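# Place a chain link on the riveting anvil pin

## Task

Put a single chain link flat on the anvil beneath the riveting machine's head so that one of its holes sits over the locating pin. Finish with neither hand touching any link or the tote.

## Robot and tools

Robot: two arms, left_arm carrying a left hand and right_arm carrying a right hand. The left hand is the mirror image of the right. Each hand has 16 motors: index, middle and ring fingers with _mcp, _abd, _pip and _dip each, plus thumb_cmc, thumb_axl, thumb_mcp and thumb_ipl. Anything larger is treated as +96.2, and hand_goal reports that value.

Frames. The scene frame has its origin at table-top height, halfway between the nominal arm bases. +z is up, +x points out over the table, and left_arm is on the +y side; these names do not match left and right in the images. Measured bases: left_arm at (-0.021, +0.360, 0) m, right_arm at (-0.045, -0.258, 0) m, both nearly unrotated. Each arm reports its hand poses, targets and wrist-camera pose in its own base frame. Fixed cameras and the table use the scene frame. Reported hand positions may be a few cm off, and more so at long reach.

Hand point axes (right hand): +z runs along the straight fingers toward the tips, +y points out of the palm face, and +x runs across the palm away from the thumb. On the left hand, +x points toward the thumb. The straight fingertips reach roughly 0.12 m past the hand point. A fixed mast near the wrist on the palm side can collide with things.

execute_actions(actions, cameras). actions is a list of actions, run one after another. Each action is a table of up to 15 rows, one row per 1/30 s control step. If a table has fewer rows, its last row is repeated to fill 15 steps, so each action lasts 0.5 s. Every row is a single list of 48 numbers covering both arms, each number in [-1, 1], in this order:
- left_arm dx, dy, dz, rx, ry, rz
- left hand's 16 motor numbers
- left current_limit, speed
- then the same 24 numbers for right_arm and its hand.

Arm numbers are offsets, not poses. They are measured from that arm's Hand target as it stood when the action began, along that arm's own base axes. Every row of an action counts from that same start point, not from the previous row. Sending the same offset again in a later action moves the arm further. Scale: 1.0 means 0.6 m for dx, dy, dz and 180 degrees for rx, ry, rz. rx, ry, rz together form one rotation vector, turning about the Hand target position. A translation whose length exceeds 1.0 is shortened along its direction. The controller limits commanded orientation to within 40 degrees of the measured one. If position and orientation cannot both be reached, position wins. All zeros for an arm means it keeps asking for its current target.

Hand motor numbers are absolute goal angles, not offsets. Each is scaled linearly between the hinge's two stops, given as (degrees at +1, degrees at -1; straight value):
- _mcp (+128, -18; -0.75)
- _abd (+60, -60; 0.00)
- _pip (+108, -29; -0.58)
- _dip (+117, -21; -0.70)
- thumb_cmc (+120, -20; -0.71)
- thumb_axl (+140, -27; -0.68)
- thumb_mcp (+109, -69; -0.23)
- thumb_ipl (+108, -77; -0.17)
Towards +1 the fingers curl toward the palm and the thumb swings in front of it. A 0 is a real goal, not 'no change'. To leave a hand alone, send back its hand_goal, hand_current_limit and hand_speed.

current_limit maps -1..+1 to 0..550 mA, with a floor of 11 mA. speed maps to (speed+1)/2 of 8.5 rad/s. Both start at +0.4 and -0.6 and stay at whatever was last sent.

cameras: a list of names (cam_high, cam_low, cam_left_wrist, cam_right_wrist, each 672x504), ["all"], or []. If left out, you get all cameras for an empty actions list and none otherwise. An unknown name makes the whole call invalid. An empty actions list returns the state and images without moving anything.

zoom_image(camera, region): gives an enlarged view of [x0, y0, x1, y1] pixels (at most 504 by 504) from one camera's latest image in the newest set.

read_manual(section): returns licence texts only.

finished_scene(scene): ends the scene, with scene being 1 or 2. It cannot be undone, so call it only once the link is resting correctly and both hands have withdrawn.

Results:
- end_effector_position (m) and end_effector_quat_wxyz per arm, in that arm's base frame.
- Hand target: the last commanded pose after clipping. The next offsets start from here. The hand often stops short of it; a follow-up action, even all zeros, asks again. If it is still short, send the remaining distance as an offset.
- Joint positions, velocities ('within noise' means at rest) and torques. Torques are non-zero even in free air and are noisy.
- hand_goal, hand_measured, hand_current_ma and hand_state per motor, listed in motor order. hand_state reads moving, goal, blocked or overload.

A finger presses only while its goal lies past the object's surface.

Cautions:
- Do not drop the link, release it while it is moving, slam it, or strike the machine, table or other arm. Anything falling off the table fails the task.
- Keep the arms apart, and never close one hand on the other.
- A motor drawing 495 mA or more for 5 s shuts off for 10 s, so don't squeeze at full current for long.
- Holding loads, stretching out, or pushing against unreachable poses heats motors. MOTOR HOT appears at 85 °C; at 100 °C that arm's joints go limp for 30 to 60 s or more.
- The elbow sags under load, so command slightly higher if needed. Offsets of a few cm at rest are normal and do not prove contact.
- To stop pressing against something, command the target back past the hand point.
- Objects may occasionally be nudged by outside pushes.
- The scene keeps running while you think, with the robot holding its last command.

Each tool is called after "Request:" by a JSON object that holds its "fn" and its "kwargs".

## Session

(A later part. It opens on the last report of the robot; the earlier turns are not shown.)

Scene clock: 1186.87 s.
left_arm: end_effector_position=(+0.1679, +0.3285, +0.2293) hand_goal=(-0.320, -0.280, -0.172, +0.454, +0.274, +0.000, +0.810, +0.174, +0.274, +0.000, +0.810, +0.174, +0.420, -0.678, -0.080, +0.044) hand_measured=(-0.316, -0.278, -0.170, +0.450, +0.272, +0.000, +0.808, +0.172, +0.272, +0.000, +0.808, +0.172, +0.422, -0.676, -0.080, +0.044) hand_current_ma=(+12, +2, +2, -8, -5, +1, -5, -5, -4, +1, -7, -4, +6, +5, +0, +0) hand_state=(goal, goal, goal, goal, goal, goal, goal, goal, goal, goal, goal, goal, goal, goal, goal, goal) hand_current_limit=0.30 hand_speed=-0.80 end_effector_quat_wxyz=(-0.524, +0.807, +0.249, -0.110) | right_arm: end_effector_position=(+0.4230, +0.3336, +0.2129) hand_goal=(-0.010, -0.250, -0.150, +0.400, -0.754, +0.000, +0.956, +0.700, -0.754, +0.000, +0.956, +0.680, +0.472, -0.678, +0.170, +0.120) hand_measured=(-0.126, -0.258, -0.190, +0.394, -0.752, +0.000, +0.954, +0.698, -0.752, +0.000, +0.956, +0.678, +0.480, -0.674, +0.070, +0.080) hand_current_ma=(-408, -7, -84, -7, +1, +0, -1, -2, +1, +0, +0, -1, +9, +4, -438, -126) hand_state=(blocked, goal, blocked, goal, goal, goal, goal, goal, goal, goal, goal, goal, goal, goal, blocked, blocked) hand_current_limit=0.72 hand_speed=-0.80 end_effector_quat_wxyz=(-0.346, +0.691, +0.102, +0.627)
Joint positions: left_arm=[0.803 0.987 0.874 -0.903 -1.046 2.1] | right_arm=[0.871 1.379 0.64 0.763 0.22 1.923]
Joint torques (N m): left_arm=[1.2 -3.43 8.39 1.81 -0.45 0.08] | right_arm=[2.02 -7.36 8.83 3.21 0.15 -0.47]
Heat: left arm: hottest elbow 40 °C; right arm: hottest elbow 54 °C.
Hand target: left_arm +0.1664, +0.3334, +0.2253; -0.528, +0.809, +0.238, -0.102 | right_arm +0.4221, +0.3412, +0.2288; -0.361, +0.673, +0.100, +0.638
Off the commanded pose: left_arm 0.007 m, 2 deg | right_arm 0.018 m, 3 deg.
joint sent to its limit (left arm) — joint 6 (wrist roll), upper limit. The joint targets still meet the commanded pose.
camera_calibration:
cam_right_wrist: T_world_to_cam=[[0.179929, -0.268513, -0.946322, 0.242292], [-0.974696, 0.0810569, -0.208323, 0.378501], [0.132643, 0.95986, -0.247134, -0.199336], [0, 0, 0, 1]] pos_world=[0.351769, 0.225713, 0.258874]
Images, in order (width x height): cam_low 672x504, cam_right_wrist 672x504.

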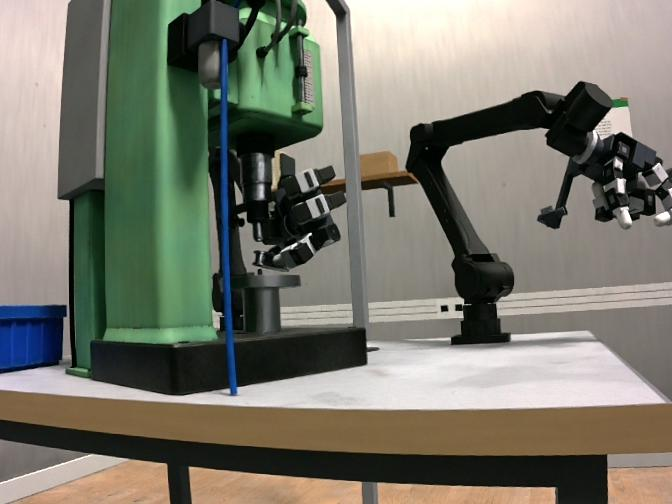

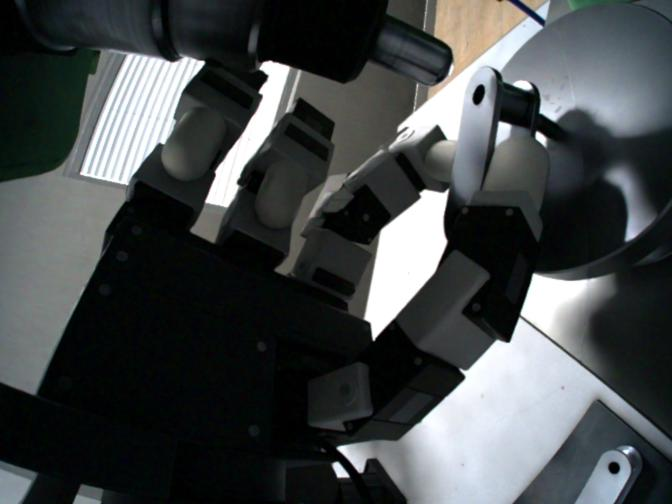

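Request:
{"fn": "execute_actions", "kwargs": {"actions": [[[0,0,0,0,0,0,-0.32,-0.28,-0.172,0.454,0.274,0,0.81,0.174,0.274,0,0.81,0.174,0.42,-0.678,-0.08,0.045,0.3,-0.8,-0.004,-0.0033,-0.009,0,0,0.0,-0.01,-0.25,-0.15,0.40,-0.753,0,0.956,0.70,-0.753,0,0.956,0.68,0.473,-0.678,0.17,0.12,0.72,-0.8]]], "cameras": ["cam_low","cam_right_wrist"]}}

Request:
{"fn": "zoom_image", "kwargs": {"camera": "cam_low", "region": [240, 230, 300, 285]}}

Request:
{"fn": "zoom_image", "kwargs": {"camera": "cam_right_wrist", "region": [440, 50, 600, 180]}}

Scene clock: 1193.10 s.
left_arm: end_effector_position=(+0.1679, +0.3285, +0.2293) hand_goal=(-0.320, -0.280, -0.172, +0.454, +0.274, +0.000, +0.810, +0.174, +0.274, +0.000, +0.810, +0.174, +0.420, -0.678, -0.080, +0.044) hand_measured=(-0.316, -0.278, -0.170, +0.450, +0.272, +0.000, +0.808, +0.172, +0.272, +0.000, +0.808, +0.172, +0.422, -0.676, -0.080, +0.044) hand_current_ma=(+12, +2, +2, -8, -5, +1, -5, -5, -4, +1, -7, -4, +6, +5, +0, +0) hand_state=(goal, goal, goal, goal, goal, goal, goal, goal, goal, goal, goal, goal, goal, goal, goal, goal) hand_current_limit=0.30 hand_speed=-0.80 end_effector_quat_wxyz=(-0.524, +0.807, +0.249, -0.110) | right_arm: end_effector_position=(+0.4221, +0.3325, +0.2135) hand_goal=(-0.010, -0.250, -0.150, +0.400, -0.754, +0.000, +0.956, +0.700, -0.754, +0.000, +0.956, +0.680, +0.472, -0.678, +0.170, +0.120) hand_measured=(-0.126, -0.258, -0.190, +0.394, -0.752, +0.000, +0.954, +0.698, -0.752, +0.000, +0.956, +0.678, +0.480, -0.674, +0.070, +0.080) hand_current_ma=(-408, -7, -84, -7, +1, +0, -1, -2, +1, +0, +0, -1, +9, +4, -438, -126) hand_state=(blocked, goal, blocked, goal, goal, goal, goal, goal, goal, goal, goal, goal, goal, goal, blocked, blocked) hand_current_limit=0.72 hand_speed=-0.80 end_effector_quat_wxyz=(-0.348, +0.687, +0.100, +0.629)
Joint positions: left_arm=[0.803 0.987 0.874 -0.903 -1.046 2.1] | right_arm=[0.871 1.379 0.633 0.782 0.22 1.923]
Joint torques (N m): left_arm=[1.44 -3.55 8.34 1.91 -0.46 0.06] | right_arm=[2.08 -6.89 8.25 3.18 0.17 -0.47]
Heat: left arm: hottest elbow 40 °C; right arm: hottest elbow 53 °C.
Hand target: left_arm +0.1664, +0.3334, +0.2253; -0.528, +0.809, +0.238, -0.102 | right_arm +0.4197, +0.3391, +0.2234; -0.361, +0.673, +0.100, +0.638
Off the commanded pose: left_arm 0.007 m, 2 deg | right_arm 0.012 m, 2 deg.
joint sent to its limit (left arm) — joint 6 (wrist roll), upper limit. The joint targets still meet the commanded pose.
camera_calibration:
cam_right_wrist: T_world_to_cam=[[0.186758, -0.260471, -0.947247, 0.237288], [-0.973167, 0.0828793, -0.214658, 0.377949], [0.134419, 0.961918, -0.238003, -0.201393], [0, 0, 0, 1]] pos_world=[0.350563, 0.224206, 0.257968]
Images, in order (width x height): cam_low 672x504, cam_right_wrist 672x504.

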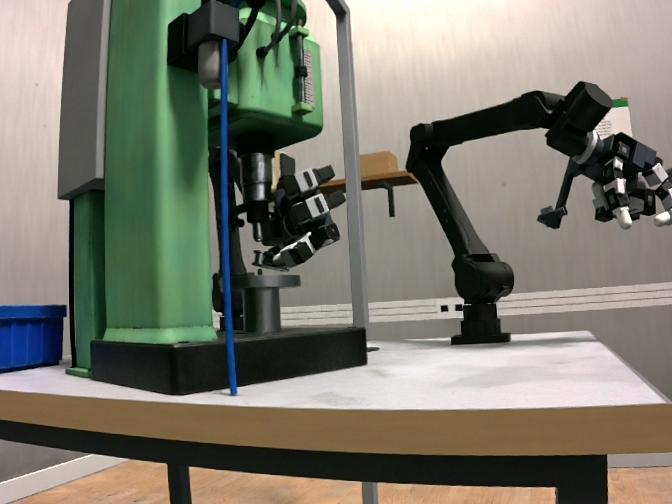

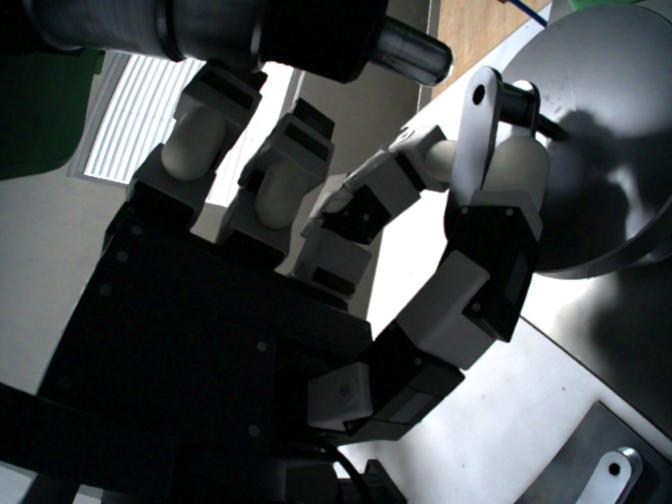

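Scaled by 8.400 from the camera's 672x504 image, which has a finer 960x720 frame.

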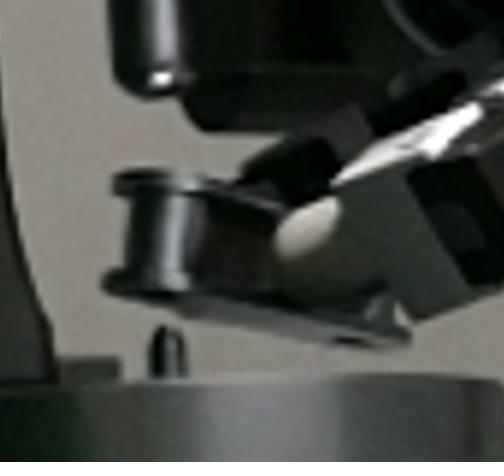

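Scaled by 3.150 from the camera's 672x504 image, which has a finer 960x720 frame.

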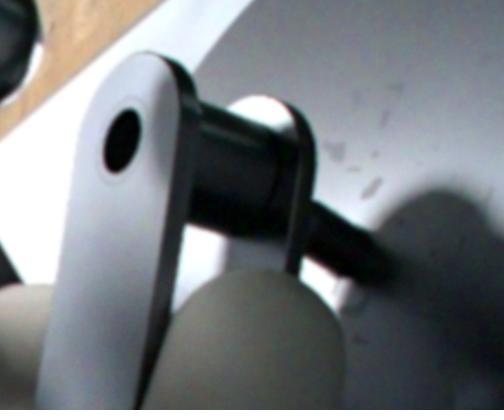

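Request:
{"fn": "execute_actions", "kwargs": {"actions": [[[0,0,0,0,0,0,-0.32,-0.28,-0.172,0.454,0.274,0,0.81,0.174,0.274,0,0.81,0.174,0.42,-0.678,-0.08,0.045,0.3,-0.8,-0.0025,-0.002,-0.013,0,0,0.0,-0.01,-0.25,-0.15,0.40,-0.753,0,0.956,0.70,-0.753,0,0.956,0.68,0.473,-0.678,0.17,0.12,0.72,-0.8]]], "cameras": ["cam_low","cam_right_wrist"]}}

Request:
{"fn": "zoom_image", "kwargs": {"camera": "cam_low", "region": [240, 230, 300, 285]}}

Request:
{"fn": "zoom_image", "kwargs": {"camera": "cam_right_wrist", "region": [440, 50, 600, 180]}}

Scene clock: 1202.60 s.
left_arm: end_effector_position=(+0.1679, +0.3285, +0.2293) hand_goal=(-0.320, -0.280, -0.172, +0.454, +0.274, +0.000, +0.810, +0.174, +0.274, +0.000, +0.810, +0.174, +0.420, -0.678, -0.080, +0.044) hand_measured=(-0.316, -0.278, -0.170, +0.450, +0.272, +0.000, +0.808, +0.172, +0.272, +0.000, +0.808, +0.172, +0.422, -0.676, -0.080, +0.044) hand_current_ma=(+12, +2, +2, -8, -5, +1, -5, -5, -4, +1, -7, -4, +6, +5, +0, +0) hand_state=(goal, goal, goal, goal, goal, goal, goal, goal, goal, goal, goal, goal, goal, goal, goal, goal) hand_current_limit=0.30 hand_speed=-0.80 end_effector_quat_wxyz=(-0.524, +0.807, +0.249, -0.110) | right_arm: end_effector_position=(+0.4200, +0.3309, +0.2084) hand_goal=(-0.010, -0.250, -0.150, +0.400, -0.754, +0.000, +0.956, +0.700, -0.754, +0.000, +0.956, +0.680, +0.472, -0.678, +0.170, +0.120) hand_measured=(-0.126, -0.258, -0.190, +0.394, -0.752, +0.000, +0.954, +0.698, -0.752, +0.000, +0.956, +0.678, +0.480, -0.674, +0.070, +0.080) hand_current_ma=(-408, -7, -84, -7, +1, +0, -1, -2, +1, +0, +0, -1, +9, +4, -438, -126) hand_state=(blocked, goal, blocked, goal, goal, goal, goal, goal, goal, goal, goal, goal, goal, goal, blocked, blocked) hand_current_limit=0.72 hand_speed=-0.80 end_effector_quat_wxyz=(-0.350, +0.685, +0.100, +0.631)
Joint positions: left_arm=[0.803 0.987 0.874 -0.903 -1.046 2.1] | right_arm=[0.872 1.387 0.618 0.811 0.222 1.923]
Joint torques (N m): left_arm=[1.55 -3.43 8.43 1.95 -0.45 0.06] | right_arm=[2.14 -6.42 8.14 3.19 0.18 -0.47]
Heat: left arm: hottest elbow 40 °C; right arm: hottest elbow 51 °C.
Hand target: left_arm +0.1664, +0.3334, +0.2253; -0.528, +0.809, +0.238, -0.102 | right_arm +0.4181, +0.3380, +0.2157; -0.361, +0.673, +0.100, +0.638
Off the commanded pose: left_arm 0.007 m, 2 deg | right_arm 0.010 m, 2 deg.
joint sent to its limit (left arm) — joint 6 (wrist roll), upper limit. The joint targets still meet the commanded pose.
camera_calibration:
cam_right_wrist: T_world_to_cam=[[0.190338, -0.256132, -0.947717, 0.229563], [-0.972349, 0.0838669, -0.217951, 0.374916], [0.135306, 0.962997, -0.233087, -0.202542], [0, 0, 0, 1]] pos_world=[0.34826, 0.222403, 0.252065]
Images, in order (width x height): cam_low 672x504, cam_right_wrist 672x504.

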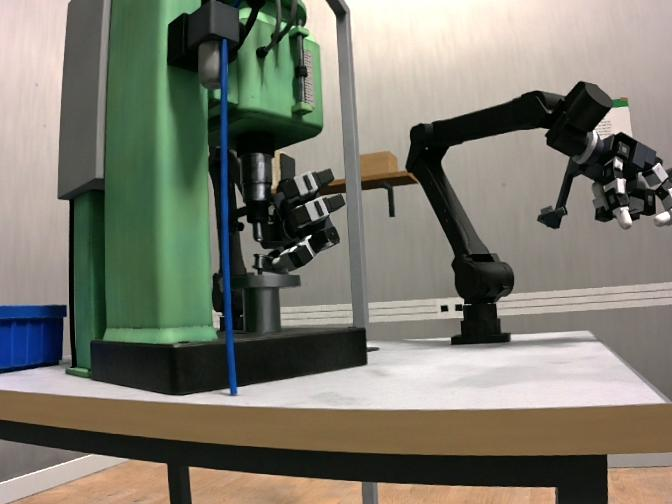

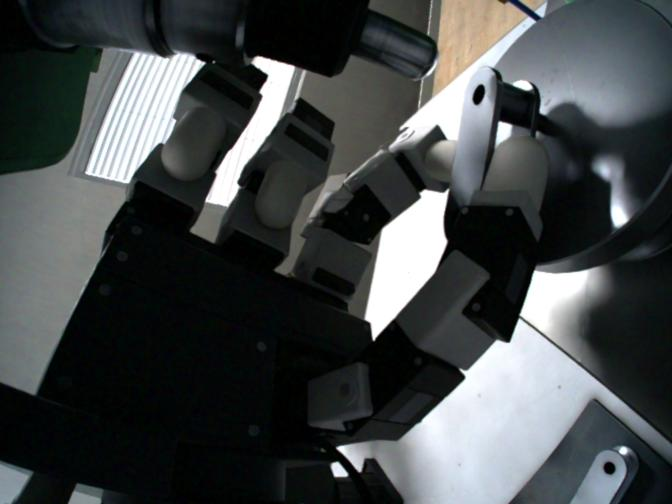

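Scaled by 8.400 from the camera's 672x504 image, which has a finer 960x720 frame.

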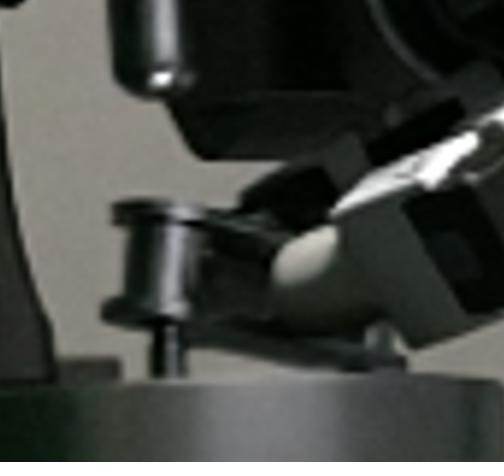

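Scaled by 3.150 from the camera's 672x504 image, which has a finer 960x720 frame.

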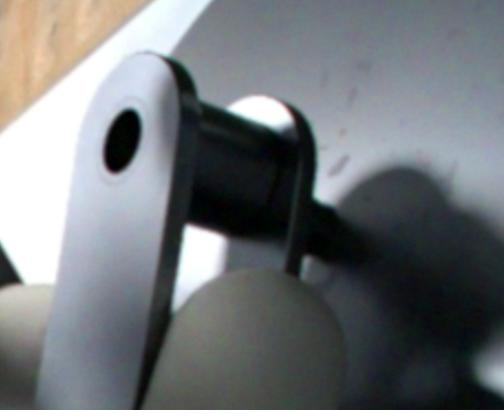

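Request:
{"fn": "execute_actions", "kwargs": {"actions": [[[0,0,0,0,0,0,-0.32,-0.28,-0.172,0.454,0.274,0,0.81,0.174,0.274,0,0.81,0.174,0.42,-0.678,-0.08,0.045,0.3,-0.8,0.001,0.001,-0.009,0,0,0.0,-0.01,-0.25,-0.15,0.40,-0.753,0,0.956,0.70,-0.753,0,0.956,0.68,0.473,-0.678,0.17,0.12,0.72,-0.8]]], "cameras": ["cam_low","cam_right_wrist"]}}

Request:
{"fn": "zoom_image", "kwargs": {"camera": "cam_low", "region": [240, 230, 300, 285]}}

Request:
{"fn": "zoom_image", "kwargs": {"camera": "cam_right_wrist", "region": [440, 50, 600, 180]}}

Scene clock: 1209.23 s.
left_arm: end_effector_position=(+0.1679, +0.3285, +0.2293) hand_goal=(-0.320, -0.280, -0.172, +0.454, +0.274, +0.000, +0.810, +0.174, +0.274, +0.000, +0.810, +0.174, +0.420, -0.678, -0.080, +0.044) hand_measured=(-0.316, -0.278, -0.170, +0.450, +0.272, +0.000, +0.808, +0.172, +0.272, +0.000, +0.808, +0.172, +0.422, -0.676, -0.080, +0.044) hand_current_ma=(+12, +2, +2, -8, -5, +1, -5, -5, -4, +1, -7, -4, +6, +5, +0, +0) hand_state=(goal, goal, goal, goal, goal, goal, goal, goal, goal, goal, goal, goal, goal, goal, goal, goal) hand_current_limit=0.30 hand_speed=-0.80 end_effector_quat_wxyz=(-0.524, +0.807, +0.249, -0.110) | right_arm: end_effector_position=(+0.4211, +0.3325, +0.2045) hand_goal=(-0.010, -0.250, -0.150, +0.400, -0.754, +0.000, +0.956, +0.700, -0.754, +0.000, +0.956, +0.680, +0.472, -0.678, +0.170, +0.120) hand_measured=(-0.126, -0.258, -0.190, +0.394, -0.752, +0.000, +0.954, +0.698, -0.752, +0.000, +0.956, +0.678, +0.480, -0.674, +0.070, +0.080) hand_current_ma=(-408, -8, -84, -7, +1, +0, -1, -2, +1, +0, +0, -1, +9, +4, -438, -126) hand_state=(blocked, goal, blocked, goal, goal, goal, goal, goal, goal, goal, goal, goal, goal, goal, blocked, blocked) hand_current_limit=0.72 hand_speed=-0.80 end_effector_quat_wxyz=(-0.351, +0.684, +0.099, +0.632)
Joint positions: left_arm=[0.803 0.987 0.874 -0.903 -1.046 2.1] | right_arm=[0.872 1.403 0.618 0.831 0.222 1.923]
Joint torques (N m): left_arm=[1.14 -3.9 8.34 1.88 -0.46 0.07] | right_arm=[2.08 -6.53 7.79 3.21 0.16 -0.46]
Heat: left arm: hottest elbow 40 °C; right arm: hottest elbow 51 °C.
Hand target: left_arm +0.1664, +0.3334, +0.2253; -0.528, +0.809, +0.238, -0.102 | right_arm +0.4187, +0.3386, +0.2104; -0.361, +0.672, +0.100, +0.638
Off the commanded pose: left_arm 0.007 m, 2 deg | right_arm 0.009 m, 2 deg.
joint sent to its limit (left arm) — joint 6 (wrist roll), upper limit. The joint targets still meet the commanded pose.
camera_calibration:
cam_right_wrist: T_world_to_cam=[[0.192272, -0.253759, -0.947965, 0.224611], [-0.971956, 0.0840416, -0.219635, 0.375183], [0.135403, 0.963609, -0.230484, -0.205928], [0, 0, 0, 1]] pos_world=[0.349358, 0.2239, 0.247863]
Images, in order (width x height): cam_low 672x504, cam_right_wrist 672x504.

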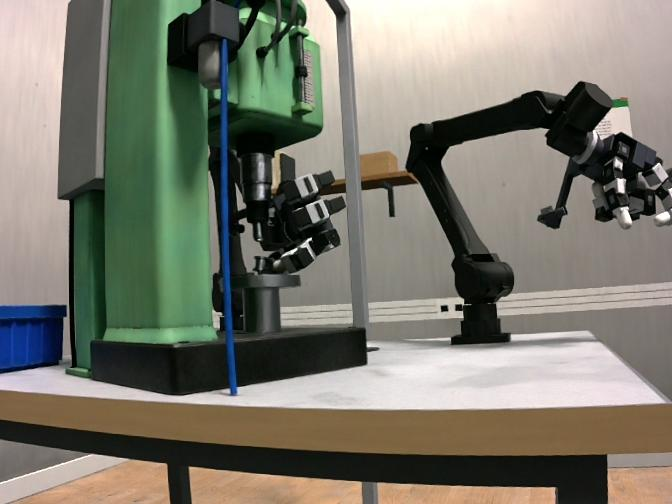

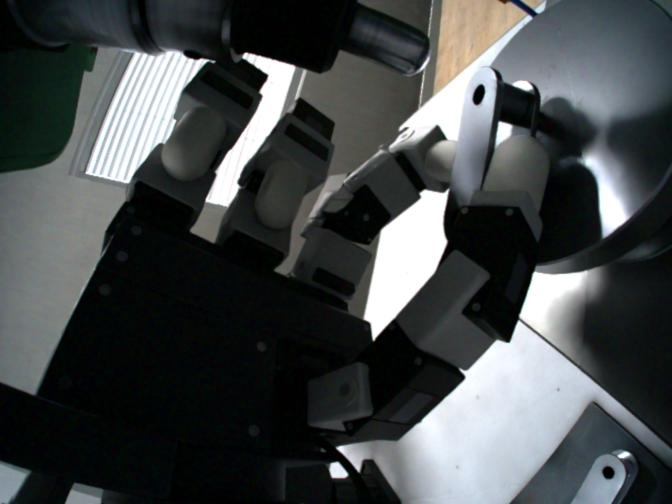

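Scaled by 8.400 from the camera's 672x504 image, which has a finer 960x720 frame.

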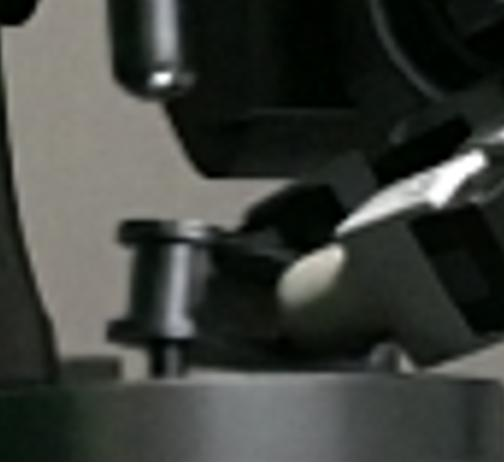

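Scaled by 3.150 from the camera's 672x504 image, which has a finer 960x720 frame.

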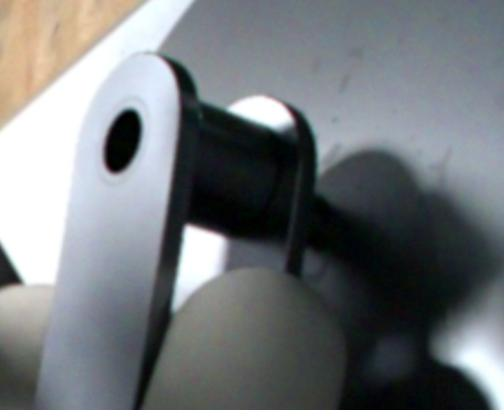

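Request:
{"fn": "execute_actions", "kwargs": {"actions": [[[0,0,0,0,0,0,-0.32,-0.28,-0.172,0.454,0.274,0,0.81,0.174,0.274,0,0.81,0.174,0.42,-0.678,-0.08,0.045,0.3,-0.8,-0.001,-0.001,-0.007,0,0,0.0,-0.01,-0.25,-0.15,0.40,-0.753,0,0.956,0.70,-0.753,0,0.956,0.68,0.473,-0.678,0.17,0.12,0.72,-0.8]]], "cameras": ["cam_low","cam_right_wrist"]}}

Request:
{"fn": "zoom_image", "kwargs": {"camera": "cam_low", "region": [240, 230, 300, 285]}}

Request:
{"fn": "zoom_image", "kwargs": {"camera": "cam_right_wrist", "region": [440, 50, 600, 180]}}

Scene clock: 1214.47 s.
left_arm: end_effector_position=(+0.1679, +0.3285, +0.2293) hand_goal=(-0.320, -0.280, -0.172, +0.454, +0.274, +0.000, +0.810, +0.174, +0.274, +0.000, +0.810, +0.174, +0.420, -0.678, -0.080, +0.044) hand_measured=(-0.316, -0.278, -0.170, +0.450, +0.272, +0.000, +0.808, +0.172, +0.272, +0.000, +0.808, +0.172, +0.422, -0.676, -0.080, +0.044) hand_current_ma=(+12, +2, +2, -8, -5, +1, -5, -5, -4, +1, -7, -4, +6, +5, +0, +0) hand_state=(goal, goal, goal, goal, goal, goal, goal, goal, goal, goal, goal, goal, goal, goal, goal, goal) hand_current_limit=0.30 hand_speed=-0.80 end_effector_quat_wxyz=(-0.524, +0.807, +0.249, -0.110) | right_arm: end_effector_position=(+0.4206, +0.3323, +0.2042) hand_goal=(-0.010, -0.250, -0.150, +0.400, -0.754, +0.000, +0.956, +0.700, -0.754, +0.000, +0.956, +0.680, +0.472, -0.678, +0.170, +0.120) hand_measured=(-0.126, -0.260, -0.190, +0.394, -0.752, +0.000, +0.954, +0.698, -0.752, +0.000, +0.956, +0.678, +0.480, -0.674, +0.070, +0.080) hand_current_ma=(-408, -9, -84, -7, +1, +0, -1, -2, +1, +0, +0, -1, +9, +4, -438, -126) hand_state=(blocked, goal, blocked, goal, goal, goal, goal, goal, goal, goal, goal, goal, goal, goal, blocked, blocked) hand_current_limit=0.72 hand_speed=-0.80 end_effector_quat_wxyz=(-0.353, +0.681, +0.099, +0.634)
Joint positions: left_arm=[0.803 0.987 0.874 -0.903 -1.046 2.1] | right_arm=[0.872 1.407 0.612 0.849 0.22 1.923]
Joint torques (N m): left_arm=[1.49 -3.43 8.38 1.92 -0.43 0.05] | right_arm=[2.08 -6.12 7.62 3.11 0.16 -0.47]
Heat: left arm: hottest elbow 40 °C; right arm: hottest elbow 50 °C.
Hand target: left_arm +0.1664, +0.3334, +0.2253; -0.528, +0.809, +0.238, -0.102 | right_arm +0.4181, +0.3380, +0.2062; -0.361, +0.672, +0.100, +0.638
Off the commanded pose: left_arm 0.007 m, 2 deg | right_arm 0.007 m, 1 deg.
joint sent to its limit (left arm) — joint 6 (wrist roll), upper limit. The joint targets still meet the commanded pose.
camera_calibration:
cam_right_wrist: T_world_to_cam=[[0.198369, -0.246772, -0.948553, 0.219509], [-0.970746, 0.0841168, -0.224894, 0.375149], [0.135287, 0.965416, -0.222867, -0.207868], [0, 0, 0, 1]] pos_world=[0.348752, 0.223292, 0.246258]
Images, in order (width x height): cam_low 672x504, cam_right_wrist 672x504.

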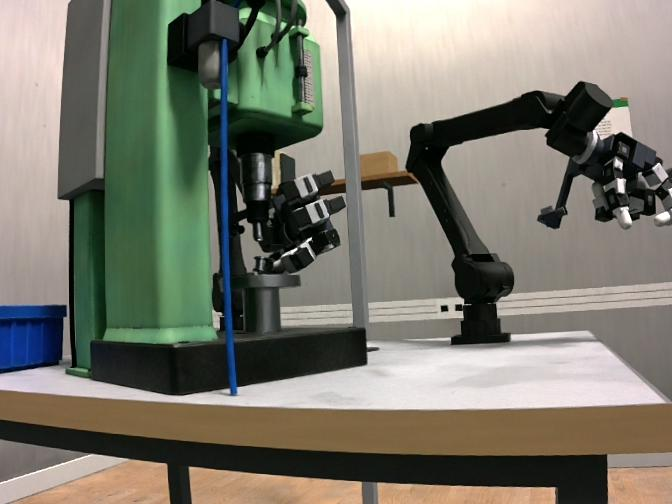

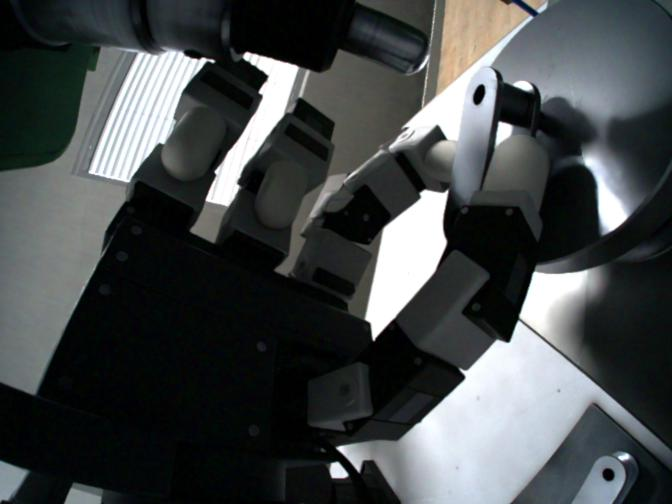

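Scaled by 8.400 from the camera's 672x504 image, which has a finer 960x720 frame.

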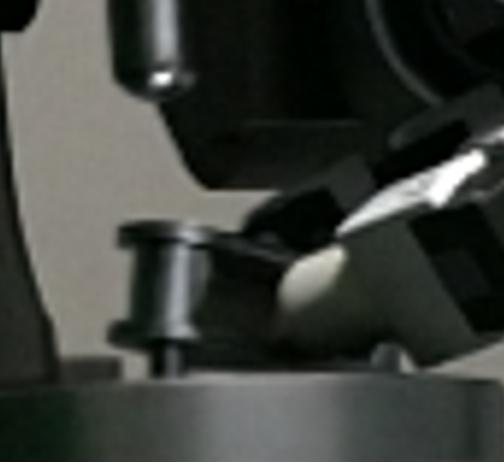

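Scaled by 3.150 from the camera's 672x504 image, which has a finer 960x720 frame.

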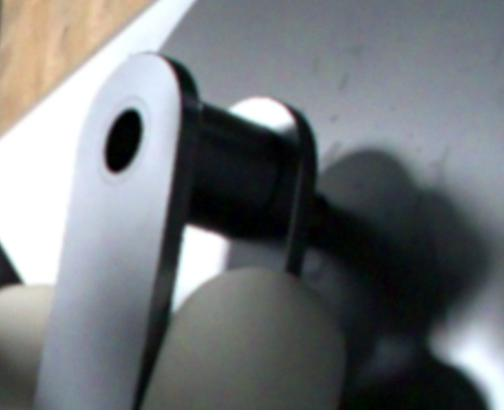

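Request:
{"fn": "execute_actions", "kwargs": {"actions": [[[0,0,0,0,0,0,-0.32,-0.28,-0.172,0.454,0.274,0,0.81,0.174,0.274,0,0.81,0.174,0.42,-0.678,-0.08,0.045,0.3,-0.8,0.001,0.0005,-0.014,0,0,0.0,-0.01,-0.25,-0.15,0.40,-0.753,0,0.956,0.70,-0.753,0,0.956,0.68,0.473,-0.678,0.17,0.12,0.72,-0.8]]], "cameras": ["cam_low","cam_right_wrist"]}}

Request:
{"fn": "zoom_image", "kwargs": {"camera": "cam_low", "region": [240, 230, 300, 285]}}

Request:
{"fn": "zoom_image", "kwargs": {"camera": "cam_right_wrist", "region": [440, 50, 600, 180]}}

Scene clock: 1218.40 s.
left_arm: end_effector_position=(+0.1679, +0.3285, +0.2293) hand_goal=(-0.320, -0.280, -0.172, +0.454, +0.274, +0.000, +0.810, +0.174, +0.274, +0.000, +0.810, +0.174, +0.420, -0.678, -0.080, +0.044) hand_measured=(-0.316, -0.278, -0.170, +0.450, +0.272, +0.000, +0.808, +0.172, +0.272, +0.000, +0.808, +0.172, +0.422, -0.676, -0.080, +0.044) hand_current_ma=(+12, +2, +2, -8, -5, +1, -5, -5, -4, +1, -7, -4, +6, +5, +0, +0) hand_state=(goal, goal, goal, goal, goal, goal, goal, goal, goal, goal, goal, goal, goal, goal, goal, goal) hand_current_limit=0.30 hand_speed=-0.80 end_effector_quat_wxyz=(-0.524, +0.807, +0.249, -0.110) | right_arm: end_effector_position=(+0.4215, +0.3325, +0.2026) hand_goal=(-0.010, -0.250, -0.150, +0.400, -0.754, +0.000, +0.956, +0.700, -0.754, +0.000, +0.956, +0.680, +0.472, -0.678, +0.170, +0.120) hand_measured=(-0.122, -0.254, -0.190, +0.396, -0.752, +0.000, +0.954, +0.698, -0.752, +0.000, +0.956, +0.678, +0.490, -0.670, +0.070, +0.080) hand_current_ma=(-386, -2, -84, -4, +1, +0, -1, -2, +1, +0, +0, -1, +29, +11, -438, -126) hand_state=(blocked, goal, blocked, goal, goal, goal, goal, goal, goal, goal, goal, goal, goal, goal, blocked, blocked) hand_current_limit=0.72 hand_speed=-0.80 end_effector_quat_wxyz=(-0.356, +0.675, +0.096, +0.639)
Joint positions: left_arm=[0.803 0.987 0.874 -0.903 -1.046 2.1] | right_arm=[0.872 1.423 0.608 0.886 0.223 1.922]
Joint torques (N m): left_arm=[1.26 -3.43 8.36 1.85 -0.46 0.07] | right_arm=[2.08 -5.48 7.34 2.85 0.06 -0.45]
Heat: left arm: hottest elbow 40 °C; right arm: hottest elbow 50 °C.
Hand target: left_arm +0.1664, +0.3334, +0.2253; -0.528, +0.809, +0.238, -0.102 | right_arm +0.4188, +0.3383, +0.1978; -0.361, +0.672, +0.100, +0.638
Off the commanded pose: left_arm 0.007 m, 2 deg | right_arm 0.008 m, 1 deg.
joint sent to its limit (left arm) — joint 6 (wrist roll), upper limit. The joint targets still meet the commanded pose.
camera_calibration:
cam_right_wrist: T_world_to_cam=[[0.208524, -0.236448, -0.949005, 0.210323], [-0.967823, 0.0898449, -0.235044, 0.374505], [0.140839, 0.967481, -0.210106, -0.214068], [0, 0, 0, 1]] pos_world=[0.348747, 0.223189, 0.242646]
Images, in order (width x height): cam_low 672x504, cam_right_wrist 672x504.

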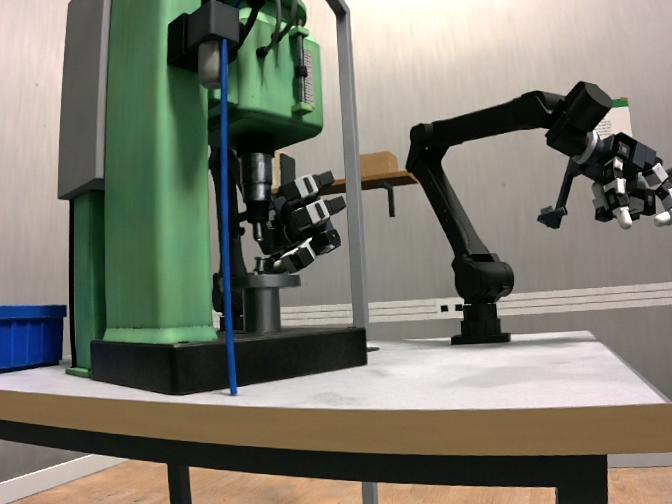

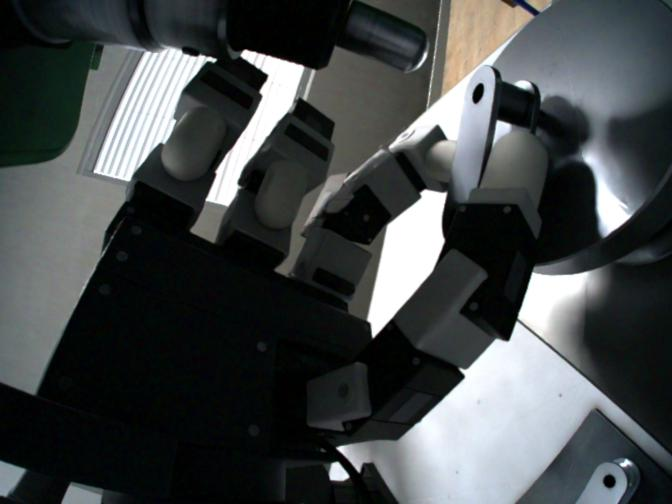

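Scaled by 8.400 from the camera's 672x504 image, which has a finer 960x720 frame.

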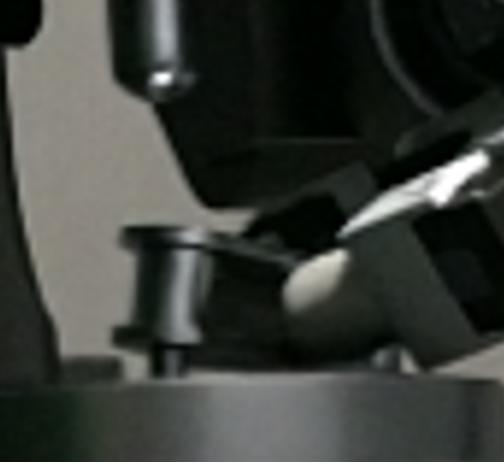

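Scaled by 3.150 from the camera's 672x504 image, which has a finer 960x720 frame.

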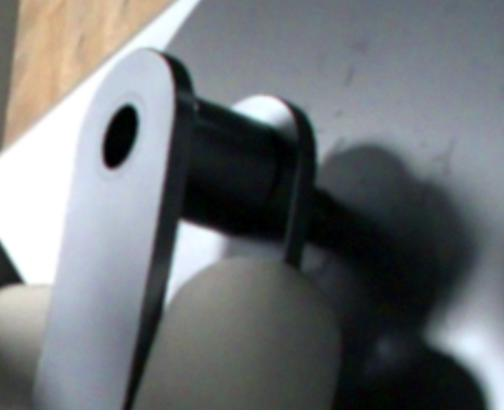

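Request:
{"fn": "execute_actions", "kwargs": {"actions": [[[0,0,0,0,0,0,-0.32,-0.28,-0.172,0.454,0.274,0,0.81,0.174,0.274,0,0.81,0.174,0.42,-0.678,-0.08,0.045,0.3,-0.8,0,0,0.005,0,0,0.0,-0.10,-0.25,-0.18,0.385,-0.753,0,0.956,0.70,-0.753,0,0.956,0.68,0.473,-0.678,0.09,0.09,0.4,-0.8]]], "cameras": ["cam_low","cam_right_wrist"]}}

Request:
{"fn": "zoom_image", "kwargs": {"camera": "cam_low", "region": [240, 230, 300, 285]}}

Request:
{"fn": "zoom_image", "kwargs": {"camera": "cam_right_wrist", "region": [440, 50, 600, 180]}}

Scene clock: 1227.17 s.
left_arm: end_effector_position=(+0.1679, +0.3285, +0.2293) hand_goal=(-0.320, -0.280, -0.172, +0.454, +0.274, +0.000, +0.810, +0.174, +0.274, +0.000, +0.810, +0.174, +0.420, -0.678, -0.080, +0.044) hand_measured=(-0.316, -0.278, -0.170, +0.450, +0.272, +0.000, +0.808, +0.172, +0.272, +0.000, +0.808, +0.172, +0.422, -0.676, -0.080, +0.044) hand_current_ma=(+12, +2, +2, -8, -5, +1, -5, -5, -4, +1, -7, -4, +6, +5, +0, +0) hand_state=(goal, goal, goal, goal, goal, goal, goal, goal, goal, goal, goal, goal, goal, goal, goal, goal) hand_current_limit=0.30 hand_speed=-0.80 end_effector_quat_wxyz=(-0.524, +0.807, +0.249, -0.110) | right_arm: end_effector_position=(+0.4216, +0.3326, +0.2018) hand_goal=(-0.100, -0.250, -0.180, +0.384, -0.754, +0.000, +0.956, +0.700, -0.754, +0.000, +0.956, +0.680, +0.472, -0.678, +0.090, +0.090) hand_measured=(-0.124, -0.258, -0.198, +0.382, -0.752, +0.000, +0.954, +0.698, -0.752, +0.000, +0.956, +0.678, +0.480, -0.670, +0.066, +0.070) hand_current_ma=(-47, -6, -28, -1, +1, +0, -1, -2, +1, +0, +0, -1, +9, +11, -59, -50) hand_state=(blocked, goal, goal, goal, goal, goal, goal, goal, goal, goal, goal, goal, goal, goal, blocked, blocked) hand_current_limit=0.40 hand_speed=-0.80 end_effector_quat_wxyz=(-0.355, +0.676, +0.096, +0.638)
Joint positions: left_arm=[0.803 0.987 0.874 -0.903 -1.046 2.1] | right_arm=[0.872 1.424 0.608 0.886 0.223 1.922]
Joint torques (N m): left_arm=[1.32 -3.37 8.34 1.81 -0.44 0.08] | right_arm=[1.96 -6.24 7.53 2.44 0.06 -0.45]
Heat: left arm: hottest elbow 40 °C; right arm: hottest elbow 49 °C.
Hand target: left_arm +0.1664, +0.3334, +0.2253; -0.528, +0.809, +0.238, -0.102 | right_arm +0.4188, +0.3383, +0.2007; -0.361, +0.673, +0.100, +0.638
Off the commanded pose: left_arm 0.007 m, 2 deg | right_arm 0.006 m, 1 deg.
joint sent to its limit (left arm) — joint 6 (wrist roll), upper limit. The joint targets still meet the commanded pose.
camera_calibration:
cam_right_wrist: T_world_to_cam=[[0.207566, -0.237508, -0.94895, 0.210294], [-0.968057, 0.0896072, -0.234172, 0.374473], [0.140651, 0.967244, -0.211322, -0.213906], [0, 0, 0, 1]] pos_world=[0.348947, 0.22329, 0.242047]
Images, in order (width x height): cam_low 672x504, cam_right_wrist 672x504.

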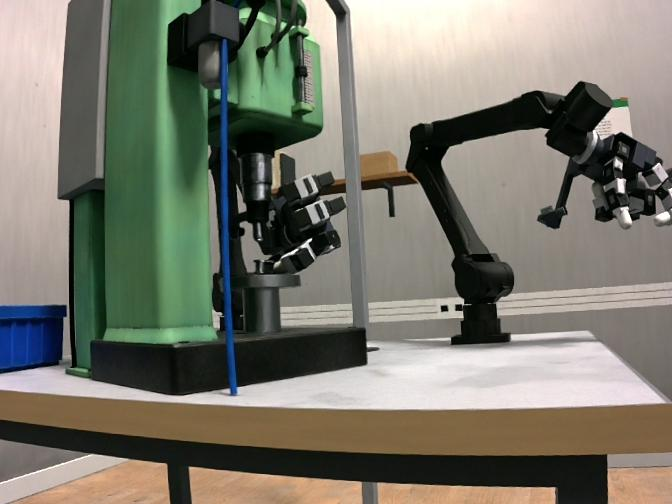

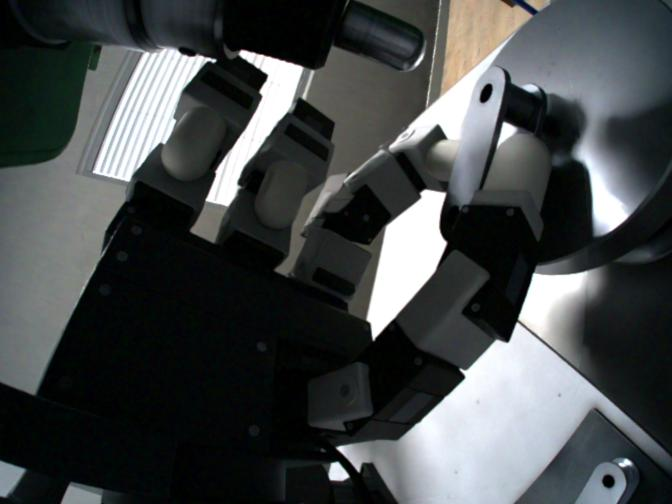

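Scaled by 8.400 from the camera's 672x504 image, which has a finer 960x720 frame.

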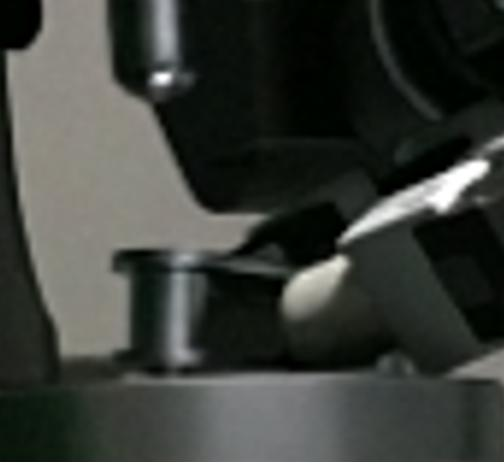

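Scaled by 3.150 from the camera's 672x504 image, which has a finer 960x720 frame.

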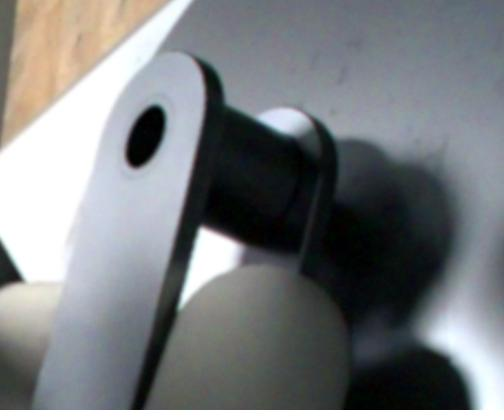

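Request:
{"fn": "execute_actions", "kwargs": {"actions": [[[0,0,0,0,0,0,-0.32,-0.28,-0.172,0.454,0.274,0,0.81,0.174,0.274,0,0.81,0.174,0.42,-0.678,-0.08,0.045,0.3,-0.8,0,0,0.0,0,0,0.0,-0.13,-0.255,-0.19,0.385,-0.753,0,0.956,0.70,-0.753,0,0.956,0.68,0.473,-0.678,0.055,0.07,0.3,-0.85]],[[0,0,0,0,0,0,-0.32,-0.28,-0.172,0.454,0.274,0,0.81,0.174,0.274,0,0.81,0.174,0.42,-0.678,-0.08,0.045,0.3,-0.8,0,0,0.0,0,0,0.0,-0.17,-0.265,-0.18,0.40,-0.753,0,0.956,0.70,-0.753,0,0.956,0.68,0.473,-0.678,0.02,0.06,0.3,-0.85]]], "cameras": ["cam_low","cam_right_wrist"]}}

Request:
{"fn": "zoom_image", "kwargs": {"camera": "cam_low", "region": [240, 230, 300, 285]}}

Request:
{"fn": "zoom_image", "kwargs": {"camera": "cam_right_wrist", "region": [440, 50, 600, 180]}}

Scene clock: 1234.03 s.
left_arm: end_effector_position=(+0.1679, +0.3285, +0.2293) hand_goal=(-0.320, -0.280, -0.172, +0.454, +0.274, +0.000, +0.810, +0.174, +0.274, +0.000, +0.810, +0.174, +0.420, -0.678, -0.080, +0.044) hand_measured=(-0.316, -0.278, -0.170, +0.450, +0.272, +0.000, +0.808, +0.172, +0.272, +0.000, +0.808, +0.172, +0.422, -0.676, -0.080, +0.044) hand_current_ma=(+12, +2, +2, -8, -5, +1, -5, -5, -4, +1, -7, -4, +6, +5, +0, +0) hand_state=(goal, goal, goal, goal, goal, goal, goal, goal, goal, goal, goal, goal, goal, goal, goal, goal) hand_current_limit=0.30 hand_speed=-0.80 end_effector_quat_wxyz=(-0.524, +0.807, +0.249, -0.110) | right_arm: end_effector_position=(+0.4214, +0.3331, +0.2018) hand_goal=(-0.170, -0.266, -0.180, +0.400, -0.754, +0.000, +0.956, +0.700, -0.754, +0.000, +0.956, +0.680, +0.472, -0.678, +0.020, +0.060) hand_measured=(-0.164, -0.268, -0.182, +0.396, -0.752, +0.000, +0.954, +0.698, -0.752, +0.000, +0.956, +0.678, +0.468, -0.678, +0.024, +0.062) hand_current_ma=(+7, -1, -2, -3, +1, +0, -1, -2, +1, +0, +0, -1, -4, +0, +6, +2) hand_state=(goal, goal, goal, goal, goal, goal, goal, goal, goal, goal, goal, goal, goal, goal, goal, goal) hand_current_limit=0.30 hand_speed=-0.85 end_effector_quat_wxyz=(-0.356, +0.676, +0.097, +0.638)
Joint positions: left_arm=[0.803 0.987 0.874 -0.903 -1.046 2.1] | right_arm=[0.872 1.424 0.608 0.886 0.22 1.922]
Joint torques (N m): left_arm=[1.55 -3.6 8.38 1.81 -0.44 0.07] | right_arm=[2.02 -6.24 7.56 2.44 0.07 -0.44]
Heat: left arm: hottest elbow 40 °C; right arm: hottest elbow 49 °C.
Hand target: left_arm +0.1664, +0.3334, +0.2253; -0.528, +0.809, +0.238, -0.102 | right_arm +0.4188, +0.3383, +0.2007; -0.361, +0.673, +0.100, +0.638
Off the commanded pose: left_arm 0.007 m, 2 deg | right_arm 0.006 m, 1 deg.
joint sent to its limit (left arm) — joint 6 (wrist roll), upper limit. The joint targets still meet the commanded pose.
camera_calibration:
cam_right_wrist: T_world_to_cam=[[0.20847, -0.237069, -0.948862, 0.209932], [-0.968294, 0.0865123, -0.234354, 0.375351], [0.137646, 0.967633, -0.211517, -0.213292], [0, 0, 0, 1]] pos_world=[0.349044, 0.223684, 0.242046]
Images, in order (width x height): cam_low 672x504, cam_right_wrist 672x504.

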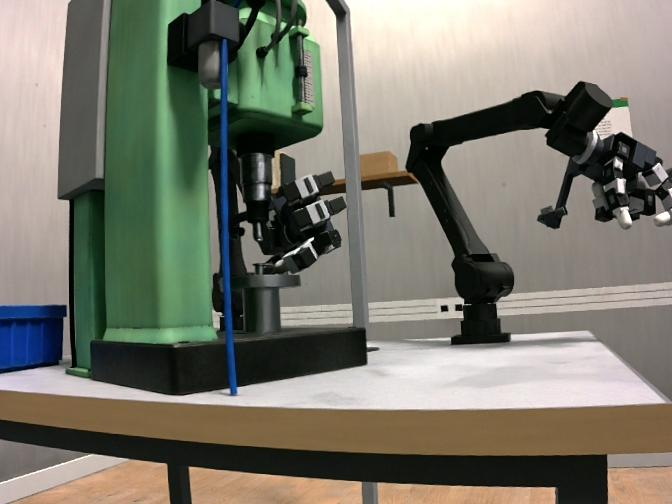

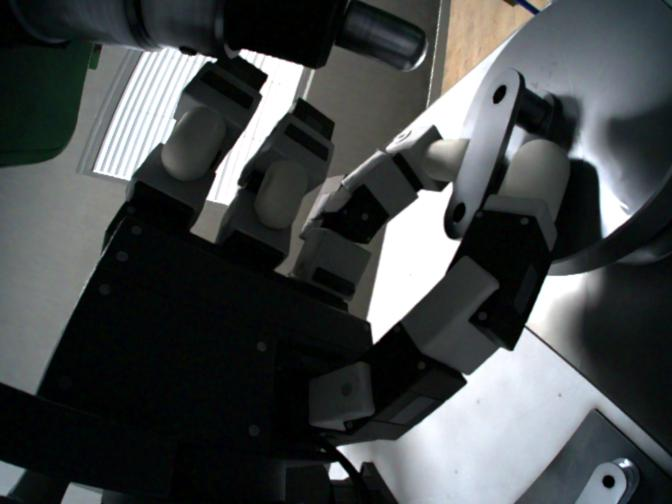

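Scaled by 8.400 from the camera's 672x504 image, which has a finer 960x720 frame.

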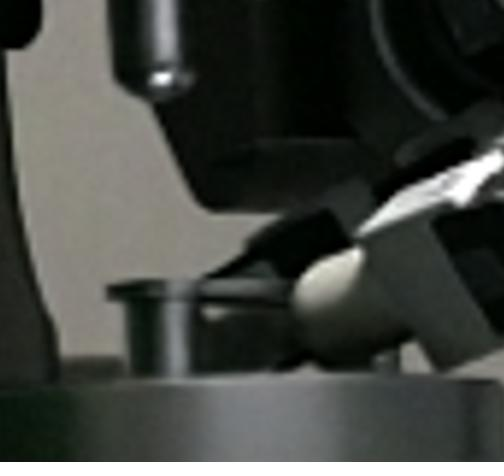

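Scaled by 3.150 from the camera's 672x504 image, which has a finer 960x720 frame.

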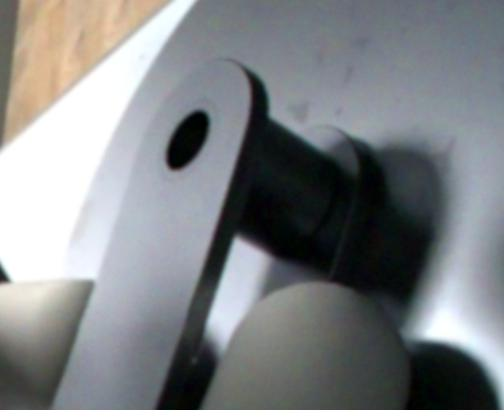

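Request:
{"fn": "execute_actions", "kwargs": {"actions": [[[0,0,0,0,0,0,-0.32,-0.28,-0.172,0.454,0.274,0,0.81,0.174,0.274,0,0.81,0.174,0.42,-0.678,-0.08,0.045,0.3,-0.8,0,0,0.003,0,0,0.0,-0.32,-0.28,-0.172,0.454,-0.753,0,0.956,0.70,-0.753,0,0.956,0.68,0.473,-0.678,-0.08,0.045,0.3,-0.7]],[[0,0,0,0,0,0,-0.32,-0.28,-0.172,0.454,0.274,0,0.81,0.174,0.274,0,0.81,0.174,0.42,-0.678,-0.08,0.045,0.3,-0.8,0,0,0.0,0,0,0.0,-0.32,-0.28,-0.172,0.454,-0.753,0,0.956,0.70,-0.753,0,0.956,0.68,0.473,-0.678,-0.08,0.045,0.3,-0.7]]], "cameras": ["cam_low","cam_right_wrist"]}}

Request:
{"fn": "zoom_image", "kwargs": {"camera": "cam_low", "region": [240, 230, 300, 285]}}

Request:
{"fn": "zoom_image", "kwargs": {"camera": "cam_right_wrist", "region": [400, 40, 620, 220]}}

Scene clock: 1240.17 s.
left_arm: end_effector_position=(+0.1679, +0.3285, +0.2293) hand_goal=(-0.320, -0.280, -0.172, +0.454, +0.274, +0.000, +0.810, +0.174, +0.274, +0.000, +0.810, +0.174, +0.420, -0.678, -0.080, +0.044) hand_measured=(-0.316, -0.278, -0.170, +0.450, +0.272, +0.000, +0.808, +0.172, +0.272, +0.000, +0.808, +0.172, +0.422, -0.676, -0.080, +0.044) hand_current_ma=(+12, +2, +2, -8, -5, +1, -5, -5, -4, +1, -7, -4, +6, +5, +0, +0) hand_state=(goal, goal, goal, goal, goal, goal, goal, goal, goal, goal, goal, goal, goal, goal, goal, goal) hand_current_limit=0.30 hand_speed=-0.80 end_effector_quat_wxyz=(-0.524, +0.807, +0.249, -0.110) | right_arm: end_effector_position=(+0.4211, +0.3345, +0.2019) hand_goal=(-0.320, -0.280, -0.172, +0.454, -0.754, +0.000, +0.956, +0.700, -0.754, +0.000, +0.956, +0.680, +0.472, -0.678, -0.080, +0.044) hand_measured=(-0.312, -0.280, -0.174, +0.450, -0.752, +0.000, +0.954, +0.698, -0.752, +0.000, +0.956, +0.678, +0.486, -0.672, -0.058, +0.058) hand_current_ma=(+9, +0, -2, -3, +1, +0, -1, -2, +1, +0, +0, -1, +22, +7, +54, +29) hand_state=(goal, goal, goal, goal, goal, goal, goal, goal, goal, goal, goal, goal, goal, goal, blocked, goal) hand_current_limit=0.30 hand_speed=-0.70 end_effector_quat_wxyz=(-0.358, +0.675, +0.100, +0.637)
Joint positions: left_arm=[0.803 0.987 0.874 -0.903 -1.046 2.1] | right_arm=[0.872 1.424 0.608 0.886 0.212 1.922]
Joint torques (N m): left_arm=[1.49 -3.19 8.31 1.91 -0.45 0.06] | right_arm=[2.08 -6.71 7.72 2.22 0.08 -0.43]
Heat: left arm: hottest elbow 40 °C; right arm: hottest elbow 49 °C.
Hand target: left_arm +0.1664, +0.3334, +0.2253; -0.528, +0.809, +0.238, -0.102 | right_arm +0.4188, +0.3383, +0.2025; -0.361, +0.673, +0.100, +0.638
Off the commanded pose: left_arm 0.007 m, 2 deg | right_arm 0.004 m, 0 deg.
joint sent to its limit (left arm) — joint 6 (wrist roll), upper limit. The joint targets still meet the commanded pose.
camera_calibration:
cam_right_wrist: T_world_to_cam=[[0.210657, -0.235726, -0.948713, 0.209007], [-0.968831, 0.0790618, -0.234768, 0.377744], [0.130348, 0.968598, -0.211724, -0.211714], [0, 0, 0, 1]] pos_world=[0.349538, 0.22447, 0.242145]
Images, in order (width x height): cam_low 672x504, cam_right_wrist 672x504.

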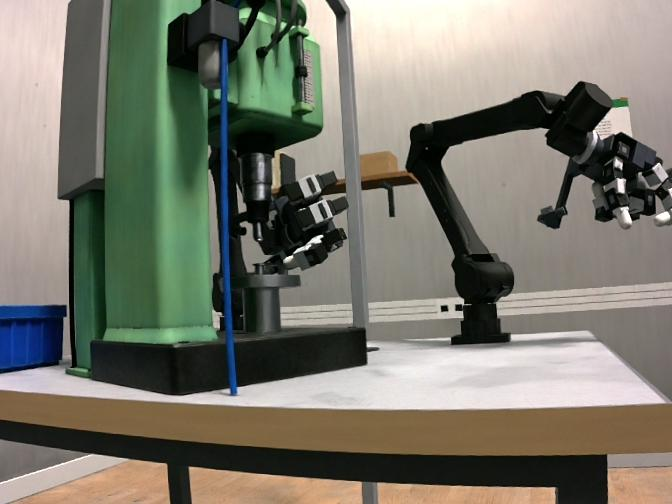

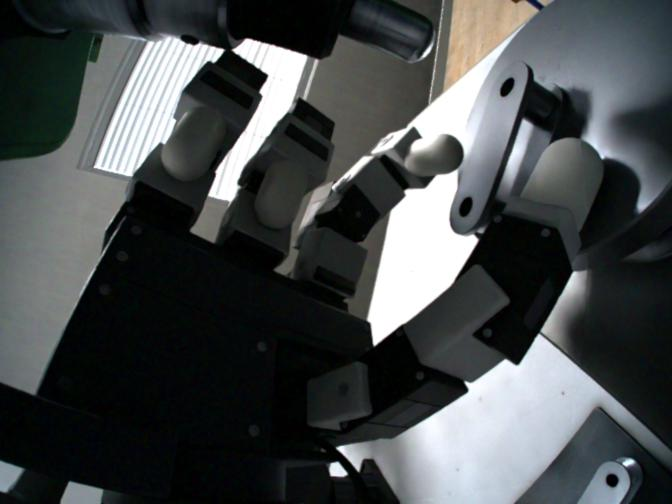

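Scaled by 8.400 from the camera's 672x504 image, which has a finer 960x720 frame.

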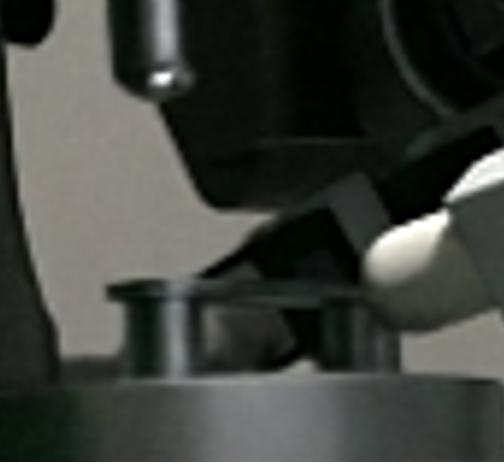

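Scaled by 2.291 from the camera's 672x504 image, which has a finer 960x720 frame.

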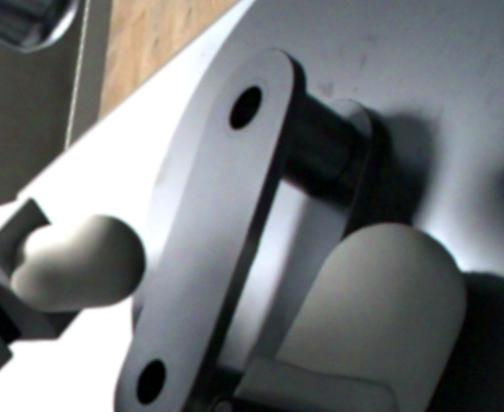

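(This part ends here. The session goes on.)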